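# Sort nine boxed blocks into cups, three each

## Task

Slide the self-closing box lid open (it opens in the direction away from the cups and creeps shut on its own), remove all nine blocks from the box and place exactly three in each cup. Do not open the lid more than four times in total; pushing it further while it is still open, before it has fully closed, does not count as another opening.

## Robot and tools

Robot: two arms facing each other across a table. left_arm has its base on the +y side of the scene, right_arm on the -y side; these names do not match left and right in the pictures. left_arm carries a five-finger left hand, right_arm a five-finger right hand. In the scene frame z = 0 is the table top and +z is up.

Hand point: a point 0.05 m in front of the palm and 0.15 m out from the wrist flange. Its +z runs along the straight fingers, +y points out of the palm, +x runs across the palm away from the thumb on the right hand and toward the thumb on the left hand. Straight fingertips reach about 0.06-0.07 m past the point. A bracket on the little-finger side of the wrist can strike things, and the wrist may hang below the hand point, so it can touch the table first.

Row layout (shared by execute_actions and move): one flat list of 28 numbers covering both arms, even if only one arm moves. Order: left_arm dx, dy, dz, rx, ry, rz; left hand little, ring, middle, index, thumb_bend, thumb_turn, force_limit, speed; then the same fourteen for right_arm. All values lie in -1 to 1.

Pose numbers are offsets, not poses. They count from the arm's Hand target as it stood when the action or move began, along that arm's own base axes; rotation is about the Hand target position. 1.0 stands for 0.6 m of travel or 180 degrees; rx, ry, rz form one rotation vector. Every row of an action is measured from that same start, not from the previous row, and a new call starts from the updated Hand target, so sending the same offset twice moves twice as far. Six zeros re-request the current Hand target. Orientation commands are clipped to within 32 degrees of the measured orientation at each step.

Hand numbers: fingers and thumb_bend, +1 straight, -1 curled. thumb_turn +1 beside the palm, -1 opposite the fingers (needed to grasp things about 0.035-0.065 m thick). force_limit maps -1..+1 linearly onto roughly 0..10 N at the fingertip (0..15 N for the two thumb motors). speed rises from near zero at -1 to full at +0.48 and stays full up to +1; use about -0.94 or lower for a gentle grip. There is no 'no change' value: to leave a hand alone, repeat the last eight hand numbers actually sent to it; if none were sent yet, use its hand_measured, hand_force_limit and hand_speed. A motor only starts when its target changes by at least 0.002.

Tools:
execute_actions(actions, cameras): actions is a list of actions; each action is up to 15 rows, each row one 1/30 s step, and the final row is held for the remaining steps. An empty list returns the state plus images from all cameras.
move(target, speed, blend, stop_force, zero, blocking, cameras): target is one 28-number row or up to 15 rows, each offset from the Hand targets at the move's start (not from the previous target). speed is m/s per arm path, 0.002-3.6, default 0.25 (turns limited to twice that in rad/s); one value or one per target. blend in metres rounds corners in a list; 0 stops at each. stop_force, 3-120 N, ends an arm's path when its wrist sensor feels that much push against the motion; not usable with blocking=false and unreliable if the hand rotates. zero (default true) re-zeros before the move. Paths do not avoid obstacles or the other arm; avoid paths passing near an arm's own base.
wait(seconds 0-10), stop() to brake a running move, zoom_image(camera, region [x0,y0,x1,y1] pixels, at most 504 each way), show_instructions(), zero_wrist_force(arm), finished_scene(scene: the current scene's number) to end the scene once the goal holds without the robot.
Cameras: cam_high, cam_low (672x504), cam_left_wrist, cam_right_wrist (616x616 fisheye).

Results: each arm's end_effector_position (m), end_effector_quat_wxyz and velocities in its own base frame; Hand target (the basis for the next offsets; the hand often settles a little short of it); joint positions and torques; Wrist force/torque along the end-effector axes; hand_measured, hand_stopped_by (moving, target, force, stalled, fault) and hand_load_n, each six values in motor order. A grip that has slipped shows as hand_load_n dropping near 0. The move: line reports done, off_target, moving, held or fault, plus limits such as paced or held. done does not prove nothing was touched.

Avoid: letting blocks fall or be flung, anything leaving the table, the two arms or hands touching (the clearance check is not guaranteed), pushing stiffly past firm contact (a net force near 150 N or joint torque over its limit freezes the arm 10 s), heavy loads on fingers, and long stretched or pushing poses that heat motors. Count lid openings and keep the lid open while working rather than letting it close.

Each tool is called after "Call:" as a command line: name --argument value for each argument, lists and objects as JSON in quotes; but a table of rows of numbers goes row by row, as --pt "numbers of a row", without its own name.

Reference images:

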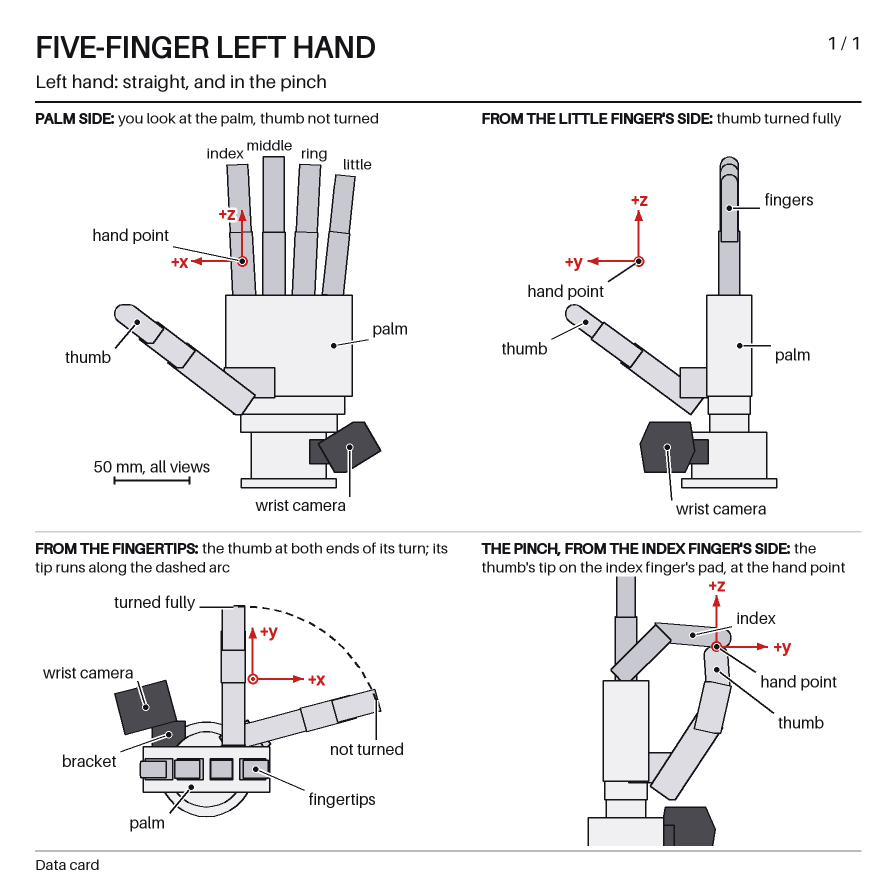

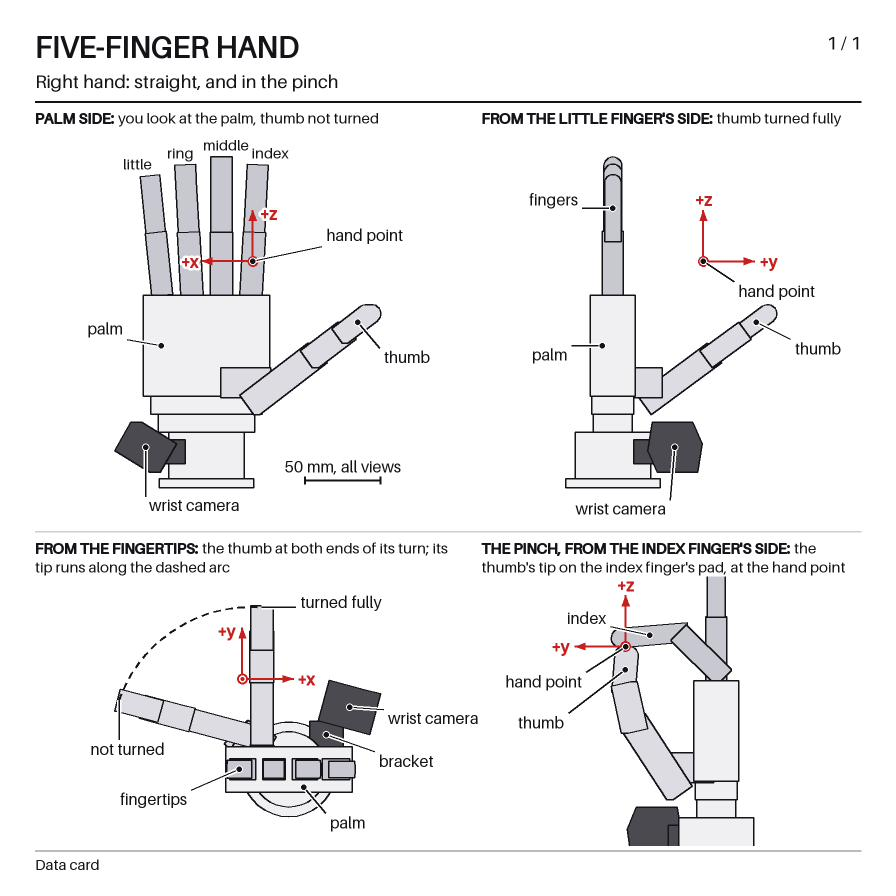

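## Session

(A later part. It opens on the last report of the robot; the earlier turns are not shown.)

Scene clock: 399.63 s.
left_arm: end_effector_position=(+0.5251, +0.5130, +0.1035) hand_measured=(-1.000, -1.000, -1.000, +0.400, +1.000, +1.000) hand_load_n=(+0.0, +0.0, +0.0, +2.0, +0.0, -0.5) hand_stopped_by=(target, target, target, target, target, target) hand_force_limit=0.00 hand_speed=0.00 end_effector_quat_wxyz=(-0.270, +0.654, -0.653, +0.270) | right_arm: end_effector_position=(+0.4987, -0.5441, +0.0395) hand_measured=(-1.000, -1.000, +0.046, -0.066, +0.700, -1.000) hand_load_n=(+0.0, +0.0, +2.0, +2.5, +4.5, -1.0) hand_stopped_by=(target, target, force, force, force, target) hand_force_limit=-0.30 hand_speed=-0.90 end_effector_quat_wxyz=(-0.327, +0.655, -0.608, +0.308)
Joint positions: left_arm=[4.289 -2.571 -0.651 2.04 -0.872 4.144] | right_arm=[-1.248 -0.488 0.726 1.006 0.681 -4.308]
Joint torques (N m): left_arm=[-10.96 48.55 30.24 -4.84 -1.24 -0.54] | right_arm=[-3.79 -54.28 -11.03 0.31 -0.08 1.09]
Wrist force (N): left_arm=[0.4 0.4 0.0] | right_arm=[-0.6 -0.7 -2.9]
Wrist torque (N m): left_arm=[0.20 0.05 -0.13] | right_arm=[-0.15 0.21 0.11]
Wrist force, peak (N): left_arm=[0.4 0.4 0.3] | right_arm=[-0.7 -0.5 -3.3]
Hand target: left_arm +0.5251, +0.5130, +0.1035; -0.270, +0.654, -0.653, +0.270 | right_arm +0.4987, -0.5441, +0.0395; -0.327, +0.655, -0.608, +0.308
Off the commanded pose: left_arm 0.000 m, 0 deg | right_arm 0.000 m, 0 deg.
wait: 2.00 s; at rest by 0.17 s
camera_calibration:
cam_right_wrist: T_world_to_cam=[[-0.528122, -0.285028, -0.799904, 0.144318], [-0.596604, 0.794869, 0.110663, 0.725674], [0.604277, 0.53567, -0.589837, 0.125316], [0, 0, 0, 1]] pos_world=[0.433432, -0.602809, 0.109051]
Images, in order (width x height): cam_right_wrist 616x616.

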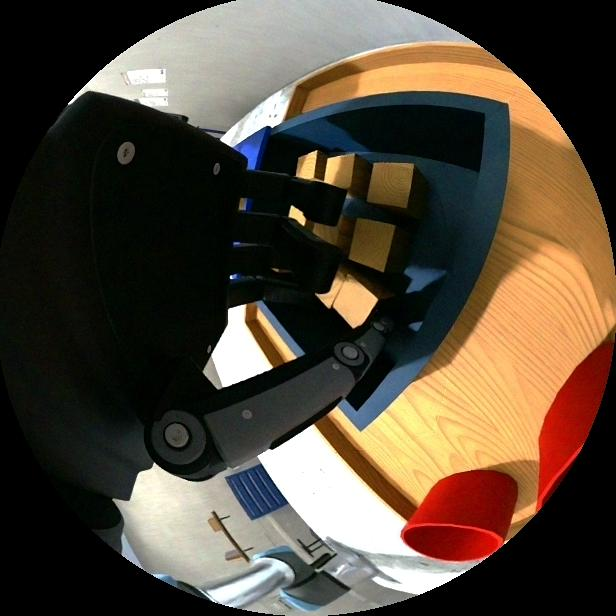

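Call:
execute_actions --actions '[[[0,0,0,0,0,0,-1,-1,-1,0.4,1,1,0,0, 0,0,0,0,0,0,-1,-1,-0.2,-0.2,0.1,-1,-0.15,-0.92]]]'

Call:
move --pt "0 0 0 0 0 0 -1 -1 -1 0.4 1 1 0 0 0 0 0.06 0 0 0 -1 -1 -0.2 -0.2 0.1 -1 -0.15 -0.92" --speed 0.04 --cameras '["cam_right_wrist"]'

Call:
zoom_image --camera "cam_right_wrist" --region '[260, 170, 440, 370]'

Scene clock: 407.83 s.
left_arm: end_effector_position=(+0.5251, +0.5130, +0.1035) hand_measured=(-1.000, -1.000, -1.000, +0.400, +1.000, +1.000) hand_load_n=(+0.0, +0.0, +0.0, +2.0, +0.0, +0.0) hand_stopped_by=(target, target, target, target, target, target) hand_force_limit=0.00 hand_speed=0.00 end_effector_quat_wxyz=(-0.270, +0.654, -0.653, +0.270) | right_arm: end_effector_position=(+0.4987, -0.5441, +0.0395) hand_measured=(-1.000, -1.000, +0.040, -0.124, +0.700, -1.000) hand_load_n=(+0.0, +0.0, +2.5, +3.5, +6.0, -1.0) hand_stopped_by=(target, target, force, force, force, target) hand_force_limit=-0.15 hand_speed=-0.92 end_effector_quat_wxyz=(-0.327, +0.655, -0.608, +0.308)
Joint positions: left_arm=[4.289 -2.571 -0.651 2.04 -0.872 4.144] | right_arm=[-1.248 -0.488 0.726 1.006 0.681 -4.308]
Joint torques (N m): left_arm=[-9.54 47.88 30.41 -5.2 -1.11 -0.43] | right_arm=[-0.8 -55.52 -11.88 0.48 -0.31 1.08]
Wrist force (N): left_arm=[0.3 0.2 0.1] | right_arm=[-0.3 -0.6 -3.3]
Wrist torque (N m): left_arm=[0.15 0.05 -0.12] | right_arm=[-0.09 0.18 0.13]
Wrist force, peak (N): left_arm=[0.7 0.3 0.1] | right_arm=[-0.5 -0.9 -3.4]
Hand target: left_arm +0.5251, +0.5130, +0.1035; -0.270, +0.654, -0.653, +0.270 | right_arm +0.4987, -0.5441, +0.0395; -0.327, +0.655, -0.608, +0.308
Off the commanded pose: left_arm 0.000 m, 0 deg | right_arm 0.000 m, 0 deg.

Scene clock: 409.20 s.
left_arm: end_effector_position=(+0.5251, +0.5130, +0.1035) hand_measured=(-1.000, -1.000, -1.000, +0.400, +1.000, +1.000) hand_load_n=(+0.0, +0.0, +0.0, +1.5, +0.0, +0.0) hand_stopped_by=(target, target, target, target, target, target) hand_force_limit=0.00 hand_speed=0.00 end_effector_quat_wxyz=(-0.270, +0.654, -0.653, +0.270) | right_arm: end_effector_position=(+0.4987, -0.5441, +0.0753) hand_measured=(-1.000, -1.000, +0.040, -0.124, +0.700, -1.000) hand_load_n=(+0.0, +0.0, +3.5, +3.0, +5.0, -1.0) hand_stopped_by=(target, target, force, force, force, target) hand_force_limit=-0.15 hand_speed=-0.92 end_effector_quat_wxyz=(-0.327, +0.655, -0.608, +0.308)
Joint positions: left_arm=[4.289 -2.571 -0.651 2.04 -0.872 4.144] | right_arm=[-1.248 -0.515 0.685 1.073 0.681 -4.308]
Joint torques (N m): left_arm=[-10.17 46.55 30.27 -4.94 -1.04 -0.41] | right_arm=[-1.71 -69.58 -26.18 4.13 -0.25 -1.28]
Wrist force (N): left_arm=[0.4 0.2 0.0] | right_arm=[-0.5 1.3 -0.7]
Wrist torque (N m): left_arm=[0.16 0.04 -0.12] | right_arm=[-0.10 0.14 0.16]
Wrist force, peak (N): left_arm=[0.5 0.3 0.0] | right_arm=[-0.3 -0.9 -3.2]
Hand target: left_arm +0.5251, +0.5130, +0.1035; -0.270, +0.654, -0.653, +0.270 | right_arm +0.4987, -0.5441, +0.0755; -0.327, +0.655, -0.608, +0.308
Off the commanded pose: left_arm 0.000 m, 0 deg | right_arm 0.000 m, 0 deg.
move: done
camera_calibration:
cam_right_wrist: T_world_to_cam=[[-0.528122, -0.285028, -0.799904, 0.172983], [-0.596604, 0.794869, 0.110663, 0.721633], [0.604277, 0.53567, -0.589837, 0.146379], [0, 0, 0, 1]] pos_world=[0.433432, -0.602709, 0.144851]
Images, in order (width x height): cam_right_wrist 616x616.

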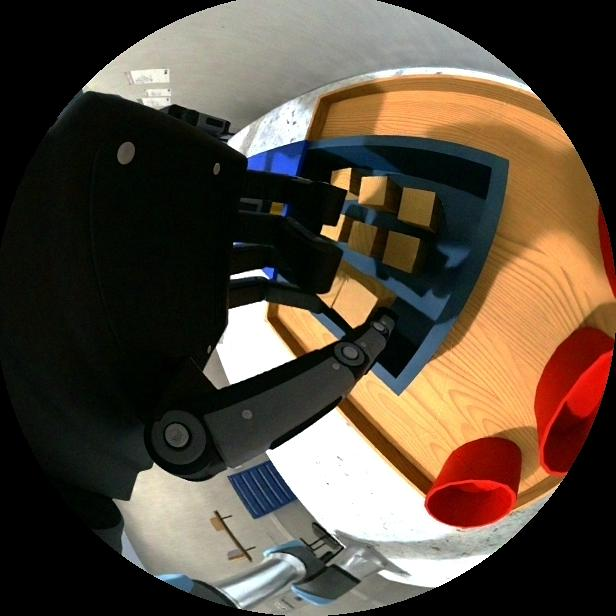

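Scaled by 2.520 from the camera's 616x616 image, which has a finer 880x880 frame.

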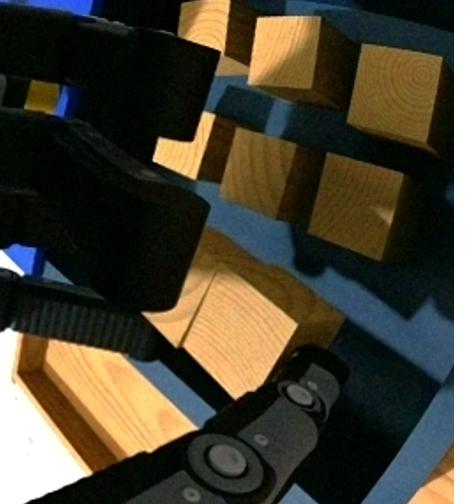

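Call:
move --pt "0 0 0 0 0 0 -1 -1 -1 0.4 1 1 0 0 0 0 0.05 0 0 0 -1 -1 -0.2 -0.2 0.1 -1 -0.15 -0.92" --pt "0 0 0 0 0 0 -1 -1 -1 0.4 1 1 0 0 -0.2998 0.1025 0.05 0 0 0 -1 -1 -0.2 -0.2 0.1 -1 -0.15 -0.92" --speed '[0.1,0.18]' --blend '[0.015,0]' --cameras '["cam_right_wrist"]'

Call:
zoom_image --camera "cam_right_wrist" --region '[300, 200, 480, 380]'

Scene clock: 420.23 s.
left_arm: end_effector_position=(+0.5251, +0.5130, +0.1035) hand_measured=(-1.000, -1.000, -1.000, +0.400, +1.000, +1.000) hand_load_n=(+0.0, +0.0, +0.0, +1.5, +0.0, +0.0) hand_stopped_by=(target, target, target, target, target, target) hand_force_limit=0.00 hand_speed=0.00 end_effector_quat_wxyz=(-0.270, +0.654, -0.653, +0.270) | right_arm: end_effector_position=(+0.3189, -0.4827, +0.1055) hand_measured=(-1.000, -1.000, +0.040, -0.124, +0.700, -1.000) hand_load_n=(+0.0, +0.0, +3.5, +3.0, +5.0, -1.0) hand_stopped_by=(target, target, force, force, force, target) hand_force_limit=-0.15 hand_speed=-0.92 end_effector_quat_wxyz=(-0.327, +0.655, -0.608, +0.308)
Joint positions: left_arm=[4.289 -2.571 -0.651 2.04 -0.872 4.144] | right_arm=[-1.527 -0.845 1.323 1.125 0.64 -4.759]
Joint torques (N m): left_arm=[-8.75 49.51 30.96 -4.88 -0.89 -0.52] | right_arm=[-14.69 -56.76 -9.83 4.72 -2.75 -2.13]
Wrist force (N): left_arm=[0.3 0.4 0.2] | right_arm=[-0.7 1.3 -1.1]
Wrist torque (N m): left_arm=[0.18 0.05 -0.13] | right_arm=[-0.07 0.20 0.16]
Wrist force, peak (N): left_arm=[0.6 0.3 0.2] | right_arm=[-0.9 2.0 -1.7]
Hand target: left_arm +0.5251, +0.5130, +0.1035; -0.270, +0.654, -0.653, +0.270 | right_arm +0.3188, -0.4826, +0.1055; -0.327, +0.655, -0.608, +0.308
Off the commanded pose: left_arm 0.000 m, 0 deg | right_arm 0.000 m, 0 deg.
move: done
camera_calibration:
cam_right_wrist: T_world_to_cam=[[-0.528155, -0.285056, -0.799872, 0.119672], [-0.59664, 0.794837, 0.110699, 0.562202], [0.604213, 0.535702, -0.589873, 0.239991], [0, 0, 0, 1]] pos_world=[0.253632, -0.54131, 0.175051]
Images, in order (width x height): cam_right_wrist 616x616.

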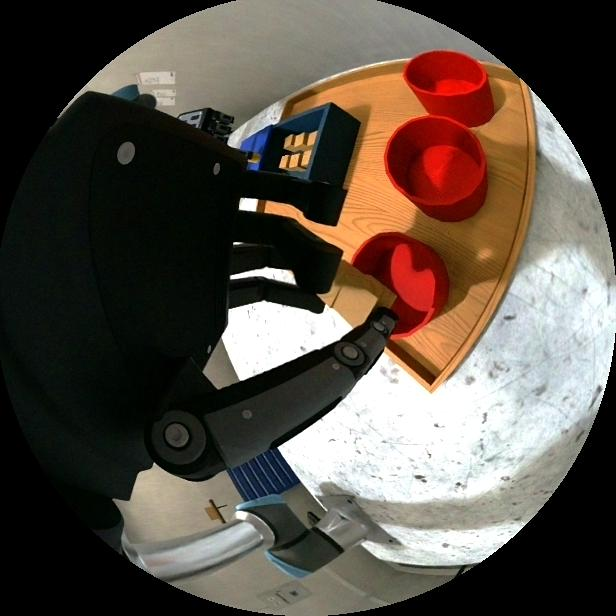

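Scaled by 2.800 from the camera's 616x616 image, which has a finer 880x880 frame.

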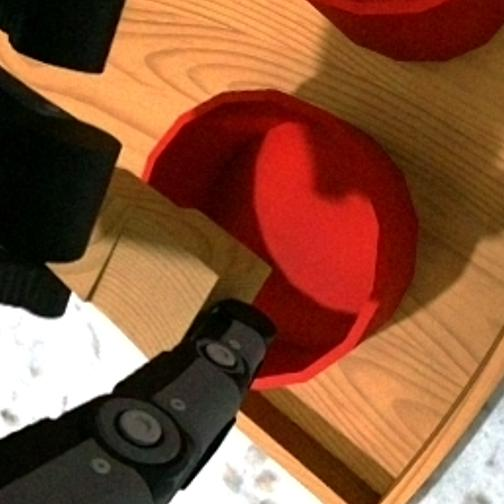

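Call:
move --pt "0 0 0 0 0 0 -1 -1 -1 0.4 1 1 0 0 -0.0155 -0.0093 -0.01 0 0 0 -1 -1 -0.2 -0.2 0.1 -1 -0.15 -0.92" --pt "0 0 0 0 0 0 -1 -1 -1 0.4 1 1 0 0 -0.0155 -0.0093 -0.0533 0 0 0 -1 -1 -0.2 -0.2 0.1 -1 -0.15 -0.92" --speed 0.06 --blend '[0.004,0]' --stop_force 8 --cameras '["cam_right_wrist"]'

Call:
execute_actions --actions '[[[0,0,0,0,0,0,-1,-1,-1,0.4,1,1,0,0, 0,0,0,0,0,0,-1,-1,0.22,0.22,0.84,-1,-0.15,-0.7]]]'

Call:
move --pt "0 0 0 0 0 0 -1 -1 -1 0.4 1 1 0 0 0 0 0.06 0 0 0 -1 -1 0.22 0.22 0.84 -1 -0.15 -0.7" --speed 0.1 --cameras '["cam_right_wrist"]'

Scene clock: 440.00 s.
left_arm: end_effector_position=(+0.5251, +0.5130, +0.1035) hand_measured=(-1.000, -1.000, -1.000, +0.400, +1.000, +1.000) hand_load_n=(+0.5, +0.0, +0.0, +1.5, +0.0, +0.0) hand_stopped_by=(target, target, target, target, target, target) hand_force_limit=0.00 hand_speed=0.00 end_effector_quat_wxyz=(-0.270, +0.654, -0.653, +0.270) | right_arm: end_effector_position=(+0.3095, -0.4882, +0.0735) hand_measured=(-1.000, -1.000, +0.040, -0.124, +0.700, -1.000) hand_load_n=(+0.0, +0.0, +3.5, +2.5, +5.0, -1.0) hand_stopped_by=(target, target, force, force, force, target) hand_force_limit=-0.15 hand_speed=-0.92 end_effector_quat_wxyz=(-0.327, +0.655, -0.608, +0.308)
Joint positions: left_arm=[4.289 -2.571 -0.651 2.04 -0.872 4.144] | right_arm=[-1.545 -0.799 1.338 1.088 0.64 -4.79]
Joint torques (N m): left_arm=[-9.16 49.16 30.51 -4.98 -0.8 -0.39] | right_arm=[-14.57 -41.62 -8.16 0.67 -2.34 0.94]
Wrist force (N): left_arm=[0.2 0.2 0.3] | right_arm=[-0.2 1.8 -0.9]
Wrist torque (N m): left_arm=[0.16 0.07 -0.14] | right_arm=[0.00 0.11 0.19]
Wrist force, peak (N): left_arm=[0.6 0.4 0.1] | right_arm=[-0.8 1.7 -1.3]
Hand target: left_arm +0.5251, +0.5130, +0.1035; -0.270, +0.654, -0.653, +0.270 | right_arm +0.3095, -0.4882, +0.0735; -0.327, +0.655, -0.608, +0.308
Off the commanded pose: left_arm 0.000 m, 0 deg | right_arm 0.000 m, 0 deg.
move: done
camera_calibration:
cam_right_wrist: T_world_to_cam=[[-0.528155, -0.285056, -0.799872, 0.0875437], [-0.59664, 0.794837, 0.110699, 0.564508], [0.604213, 0.535702, -0.589873, 0.229741], [0, 0, 0, 1]] pos_world=[0.244232, -0.54681, 0.143051]
Images, in order (width x height): cam_right_wrist 616x616.

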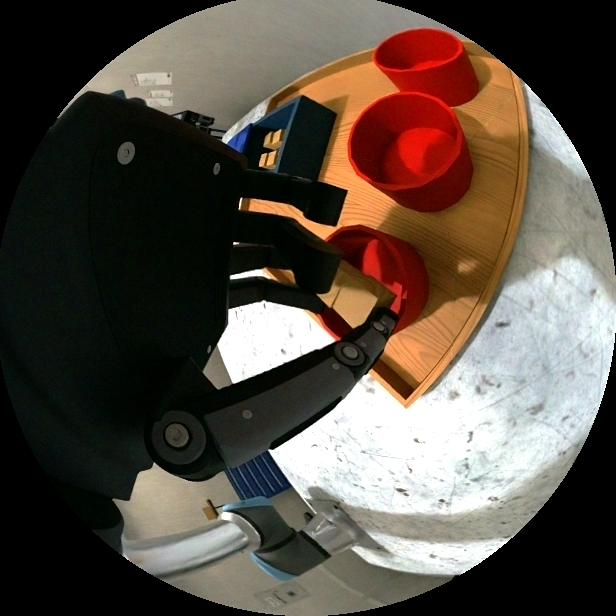

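Scene clock: 440.70 s.
left_arm: end_effector_position=(+0.5251, +0.5130, +0.1035) hand_measured=(-1.000, -1.000, -1.000, +0.400, +1.000, +1.000) hand_load_n=(+0.0, +0.0, +0.0, +1.5, +0.0, +0.0) hand_stopped_by=(target, target, target, target, target, target) hand_force_limit=0.00 hand_speed=0.00 end_effector_quat_wxyz=(-0.270, +0.654, -0.653, +0.270) | right_arm: end_effector_position=(+0.3095, -0.4882, +0.0735) hand_measured=(-1.000, -1.000, +0.220, +0.220, +0.840, -1.000) hand_load_n=(+0.0, +0.0, +0.0, +0.0, +0.0, +0.0) hand_stopped_by=(target, target, target, target, target, target) hand_force_limit=-0.15 hand_speed=-0.70 end_effector_quat_wxyz=(-0.327, +0.655, -0.608, +0.308)
Joint positions: left_arm=[4.289 -2.571 -0.651 2.04 -0.872 4.144] | right_arm=[-1.545 -0.799 1.338 1.088 0.64 -4.79]
Joint torques (N m): left_arm=[-8.76 48.1 30.11 -4.8 -0.77 -0.37] | right_arm=[-12.98 -41.84 -8.36 0.83 -2.73 0.89]
Wrist force (N): left_arm=[0.3 0.3 0.2] | right_arm=[-0.8 1.3 -1.2]
Wrist torque (N m): left_arm=[0.18 0.05 -0.13] | right_arm=[-0.04 0.21 0.14]
Wrist force, peak (N): left_arm=[0.5 0.4 0.2] | right_arm=[-0.6 1.5 -1.5]
Hand target: left_arm +0.5251, +0.5130, +0.1035; -0.270, +0.654, -0.653, +0.270 | right_arm +0.3095, -0.4882, +0.0735; -0.327, +0.655, -0.608, +0.308
Off the commanded pose: left_arm 0.000 m, 0 deg | right_arm 0.000 m, 0 deg.

Scene clock: 441.70 s.
left_arm: end_effector_position=(+0.5251, +0.5130, +0.1035) hand_measured=(-1.000, -1.000, -1.000, +0.400, +1.000, +1.000) hand_load_n=(+0.0, +0.0, +0.0, +2.0, +0.0, +0.0) hand_stopped_by=(target, target, target, target, target, target) hand_force_limit=0.00 hand_speed=0.00 end_effector_quat_wxyz=(-0.270, +0.654, -0.653, +0.270) | right_arm: end_effector_position=(+0.3095, -0.4882, +0.1094) hand_measured=(-1.000, -1.000, +0.220, +0.220, +0.840, -1.000) hand_load_n=(+0.0, +0.0, +0.0, +0.0, +0.0, +0.0) hand_stopped_by=(target, target, target, target, target, target) hand_force_limit=-0.15 hand_speed=-0.70 end_effector_quat_wxyz=(-0.327, +0.655, -0.608, +0.308)
Joint positions: left_arm=[4.289 -2.571 -0.651 2.04 -0.872 4.144] | right_arm=[-1.545 -0.841 1.312 1.156 0.64 -4.79]
Joint torques (N m): left_arm=[-10.12 48.34 29.2 -4.89 -1.12 -0.36] | right_arm=[-2.06 -56.96 -23.33 4.49 -1.1 -1.54]
Wrist force (N): left_arm=[0.3 0.2 0.2] | right_arm=[-0.6 0.9 -1.1]
Wrist torque (N m): left_arm=[0.16 0.05 -0.13] | right_arm=[-0.11 0.17 0.16]
Wrist force, peak (N): left_arm=[0.5 0.5 0.1] | right_arm=[-0.5 2.0 -0.7]
Hand target: left_arm +0.5251, +0.5130, +0.1035; -0.270, +0.654, -0.653, +0.270 | right_arm +0.3095, -0.4882, +0.1095; -0.327, +0.655, -0.608, +0.308
Off the commanded pose: left_arm 0.000 m, 0 deg | right_arm 0.000 m, 0 deg.
move: done
camera_calibration:
cam_right_wrist: T_world_to_cam=[[-0.528122, -0.285028, -0.799904, 0.116325], [-0.596604, 0.794869, 0.110663, 0.560608], [0.604277, 0.53567, -0.589837, 0.250817], [0, 0, 0, 1]] pos_world=[0.244332, -0.546809, 0.178951]
Images, in order (width x height): cam_right_wrist 616x616.

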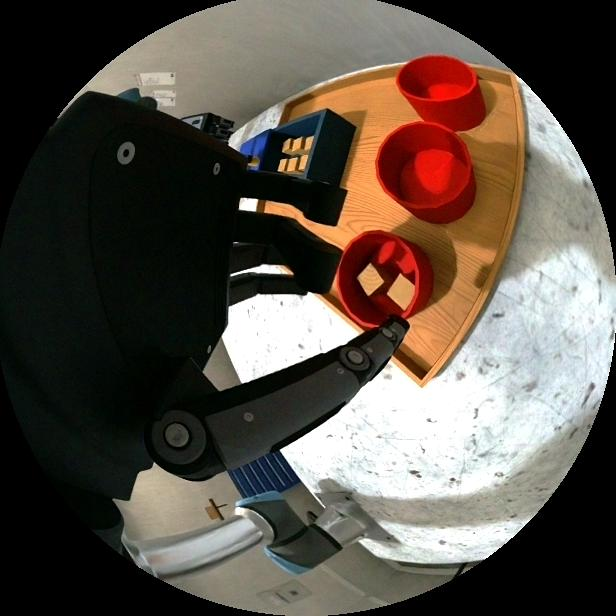

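Call:
move --pt "0 0 0 0 0 0 -1 -1 -1 0.4 1 1 0 0 0.192 -0.1343 0 0 0 0 -1 -1 0.22 0.22 1 1 -0.15 0.4" --speed 0.18

Call:
execute_actions --actions '[[[0,0,0,0,0,0,-1,-1,-1,0.4,1,1,0,0, 0,0,0,0,0,0,-1,-1,0.715,-1,1,1,-0.15,0.4]]]'

Call:
move --pt "0 0 0 0 0 0 -1 -1 -1 0.4 1 1 0 0 0 0 -0.0378 0 0 0 -1 -1 0.715 -1 1 1 -0.15 0.4" --pt "0 0 0 0 0 0 -1 -1 -1 0.4 1 1 0 0 0.0385 0.0014 -0.1067 0 0 0 -1 -1 0.715 -1 1 1 -0.15 0.4" --speed 0.04 --stop_force 5

Call:
move --pt "0 0 0 0 0 0 -1 -1 -1 0.4 1 1 0 0 -0.02 -0.0007 -0.0025 0 0 0 -1 -1 0.715 -1 1 1 -0.15 0.4" --speed 0.03

Call:
move --pt "0 0 0 0 0 0 -1 -1 -1 0.4 1 1 0 0 -0.01 0 0.06 0 0 0 -1 -1 0.715 -1 1 1 -0.15 0.4" --speed 0.08 --cameras '["cam_right_wrist"]'

Scene clock: 472.57 s.
left_arm: end_effector_position=(+0.5251, +0.5130, +0.1035) hand_measured=(-1.000, -1.000, -1.000, +0.400, +1.000, +1.000) hand_load_n=(+0.0, +0.0, +0.0, +1.5, +0.0, +0.0) hand_stopped_by=(target, target, target, target, target, target) hand_force_limit=0.00 hand_speed=0.00 end_effector_quat_wxyz=(-0.270, +0.654, -0.653, +0.270) | right_arm: end_effector_position=(+0.4247, -0.5688, +0.1095) hand_measured=(-1.000, -1.000, +0.220, +0.220, +1.000, +1.000) hand_load_n=(+0.0, +0.0, +0.0, +0.0, +0.0, +0.0) hand_stopped_by=(target, target, target, target, target, target) hand_force_limit=-0.15 hand_speed=0.40 end_effector_quat_wxyz=(-0.327, +0.655, -0.608, +0.308)
Joint positions: left_arm=[4.289 -2.571 -0.651 2.04 -0.872 4.144] | right_arm=[-1.367 -0.554 0.71 1.234 0.652 -4.494]
Joint torques (N m): left_arm=[-9.5 47.6 30.14 -4.85 -0.94 -0.27] | right_arm=[9.87 -50.23 -24.35 4.51 0.12 -1.3]
Wrist force (N): left_arm=[0.2 0.2 0.2] | right_arm=[-0.3 0.9 -0.9]
Wrist torque (N m): left_arm=[0.16 0.08 -0.14] | right_arm=[-0.14 0.13 -0.03]
Wrist force, peak (N): left_arm=[0.6 0.4 0.1] | right_arm=[-0.7 1.3 -1.9]
Hand target: left_arm +0.5251, +0.5130, +0.1035; -0.270, +0.654, -0.653, +0.270 | right_arm +0.4247, -0.5688, +0.1095; -0.327, +0.655, -0.608, +0.308
Off the commanded pose: left_arm 0.000 m, 0 deg | right_arm 0.000 m, 0 deg.
move: done

Scene clock: 473.27 s.
left_arm: end_effector_position=(+0.5251, +0.5130, +0.1035) hand_measured=(-1.000, -1.000, -1.000, +0.400, +1.000, +1.000) hand_load_n=(+0.5, +0.5, +0.0, +2.0, +0.0, +0.0) hand_stopped_by=(target, target, target, target, target, target) hand_force_limit=0.00 hand_speed=0.00 end_effector_quat_wxyz=(-0.270, +0.654, -0.653, +0.270) | right_arm: end_effector_position=(+0.4247, -0.5688, +0.1095) hand_measured=(-1.000, -1.000, +0.716, -1.000, +1.000, +1.000) hand_load_n=(+0.0, +0.0, +0.0, +0.0, +0.0, +0.0) hand_stopped_by=(target, target, target, target, target, target) hand_force_limit=-0.15 hand_speed=0.40 end_effector_quat_wxyz=(-0.327, +0.655, -0.608, +0.308)
Joint positions: left_arm=[4.289 -2.571 -0.651 2.04 -0.872 4.144] | right_arm=[-1.367 -0.554 0.71 1.234 0.652 -4.494]
Joint torques (N m): left_arm=[-10.01 48.81 30.65 -4.88 -1.05 -0.27] | right_arm=[10.15 -51.45 -24.88 4.44 -0.14 -1.22]
Wrist force (N): left_arm=[0.3 0.2 0.2] | right_arm=[-0.3 1.0 -1.1]
Wrist torque (N m): left_arm=[0.16 0.06 -0.13] | right_arm=[-0.11 0.13 -0.02]
Wrist force, peak (N): left_arm=[0.4 0.5 0.0] | right_arm=[-0.3 1.1 -1.3]
Hand target: left_arm +0.5251, +0.5130, +0.1035; -0.270, +0.654, -0.653, +0.270 | right_arm +0.4247, -0.5688, +0.1095; -0.327, +0.655, -0.608, +0.308
Off the commanded pose: left_arm 0.000 m, 0 deg | right_arm 0.000 m, 0 deg.

Scene clock: 476.33 s.
left_arm: end_effector_position=(+0.5251, +0.5130, +0.1035) hand_measured=(-1.000, -1.000, -1.000, +0.400, +1.000, +1.000) hand_load_n=(+0.0, +0.0, +0.0, +2.0, +0.0, +0.0) hand_stopped_by=(target, target, target, target, target, target) hand_force_limit=0.00 hand_speed=0.00 end_effector_quat_wxyz=(-0.270, +0.654, -0.653, +0.270) | right_arm: end_effector_position=(+0.4468, -0.5679, +0.0472) hand_measured=(-1.000, -1.000, +0.716, -1.000, +1.000, +1.000) hand_load_n=(+0.0, +0.0, +3.0, +0.0, +0.0, +0.0) hand_stopped_by=(target, target, target, target, target, target) hand_force_limit=-0.15 hand_speed=0.40 end_effector_quat_wxyz=(-0.327, +0.655, -0.608, +0.308)
Joint positions: left_arm=[4.289 -2.571 -0.651 2.04 -0.872 4.144] | right_arm=[-1.334 -0.486 0.729 1.106 0.658 -4.441]
Joint torques (N m): left_arm=[-8.96 49.05 30.16 -4.71 -0.94 -0.34] | right_arm=[-14.95 -67.36 -9.57 4.05 -1.82 -1.26]
Wrist force (N): left_arm=[0.3 0.2 0.0] | right_arm=[-0.2 -2.0 -1.6]
Wrist torque (N m): left_arm=[0.17 0.06 -0.13] | right_arm=[0.03 0.15 -0.06]
Wrist force, peak (N): left_arm=[0.4 0.4 0.3] | right_arm=[0.0 -4.6 -7.1]
Hand target: left_arm +0.5251, +0.5130, +0.1035; -0.270, +0.654, -0.653, +0.270 | right_arm +0.4468, -0.5679, +0.0472; -0.327, +0.655, -0.608, +0.308 (not the last commanded pose)
Off the commanded pose: left_arm 0.000 m, 0 deg | right_arm 0.002 m, 0 deg.
move: contact (right_arm); path passed 1 of 2 targets

Scene clock: 477.23 s.
left_arm: end_effector_position=(+0.5251, +0.5130, +0.1035) hand_measured=(-1.000, -1.000, -1.000, +0.400, +1.000, +1.000) hand_load_n=(+0.0, +0.0, +0.0, +2.0, +0.0, +0.0) hand_stopped_by=(target, target, target, target, target, target) hand_force_limit=0.00 hand_speed=0.00 end_effector_quat_wxyz=(-0.270, +0.654, -0.653, +0.270) | right_arm: end_effector_position=(+0.4349, -0.5684, +0.0457) hand_measured=(-1.000, -1.000, +0.716, -1.000, +1.000, +1.000) hand_load_n=(+0.0, +0.0, +5.0, +0.0, +0.0, +0.0) hand_stopped_by=(target, target, target, target, target, target) hand_force_limit=-0.15 hand_speed=0.40 end_effector_quat_wxyz=(-0.327, +0.655, -0.608, +0.308)
Joint positions: left_arm=[4.289 -2.571 -0.651 2.04 -0.872 4.144] | right_arm=[-1.351 -0.497 0.76 1.108 0.654 -4.469]
Joint torques (N m): left_arm=[-9.48 48.84 30.14 -4.96 -0.88 -0.43] | right_arm=[-14.24 -65.04 -8.21 4.03 -1.21 -2.39]
Wrist force (N): left_arm=[0.3 0.4 0.2] | right_arm=[-0.2 -4.4 -2.6]
Wrist torque (N m): left_arm=[0.19 0.06 -0.14] | right_arm=[0.14 0.18 0.03]
Wrist force, peak (N): left_arm=[0.6 0.3 0.2] | right_arm=[-0.2 -5.0 -2.7]
Hand target: left_arm +0.5251, +0.5130, +0.1035; -0.270, +0.654, -0.653, +0.270 | right_arm +0.4348, -0.5684, +0.0457; -0.327, +0.655, -0.608, +0.308
Off the commanded pose: left_arm 0.000 m, 0 deg | right_arm 0.000 m, 0 deg.
move: done

Scene clock: 478.23 s.
left_arm: end_effector_position=(+0.5251, +0.5130, +0.1035) hand_measured=(-1.000, -1.000, -1.000, +0.400, +1.000, +1.000) hand_load_n=(+0.0, +0.0, +0.0, +1.5, +0.0, +0.0) hand_stopped_by=(target, target, target, target, target, target) hand_force_limit=0.00 hand_speed=0.00 end_effector_quat_wxyz=(-0.270, +0.654, -0.653, +0.270) | right_arm: end_effector_position=(+0.4289, -0.5684, +0.0816) hand_measured=(-1.000, -1.000, +0.716, -1.000, +1.000, +1.000) hand_load_n=(+0.0, +0.0, +0.0, +0.0, +0.0, -0.5) hand_stopped_by=(target, target, target, target, target, target) hand_force_limit=-0.15 hand_speed=0.40 end_effector_quat_wxyz=(-0.327, +0.655, -0.608, +0.308)
Joint positions: left_arm=[4.289 -2.571 -0.651 2.04 -0.872 4.144] | right_arm=[-1.36 -0.533 0.739 1.176 0.653 -4.484]
Joint torques (N m): left_arm=[-8.5 48.12 30.18 -4.97 -0.95 -0.18] | right_arm=[-14.56 -67.66 -24.43 4.47 -2.75 -2.1]
Wrist force (N): left_arm=[0.4 0.4 0.0] | right_arm=[-0.4 1.0 -0.7]
Wrist torque (N m): left_arm=[0.20 0.04 -0.13] | right_arm=[-0.14 0.15 0.12]
Wrist force, peak (N): left_arm=[0.4 0.4 0.3] | right_arm=[0.1 -4.5 -2.7]
Hand target: left_arm +0.5251, +0.5130, +0.1035; -0.270, +0.654, -0.653, +0.270 | right_arm +0.4288, -0.5684, +0.0817; -0.327, +0.655, -0.608, +0.308
Off the commanded pose: left_arm 0.000 m, 0 deg | right_arm 0.000 m, 0 deg.
move: done
camera_calibration:
cam_right_wrist: T_world_to_cam=[[-0.528088, -0.285105, -0.799898, 0.134172], [-0.596732, 0.794771, 0.110682, 0.69859], [0.60418, 0.535775, -0.589841, 0.205392], [0, 0, 0, 1]] pos_world=[0.363632, -0.62701, 0.151151]
Images, in order (width x height): cam_right_wrist 616x616.

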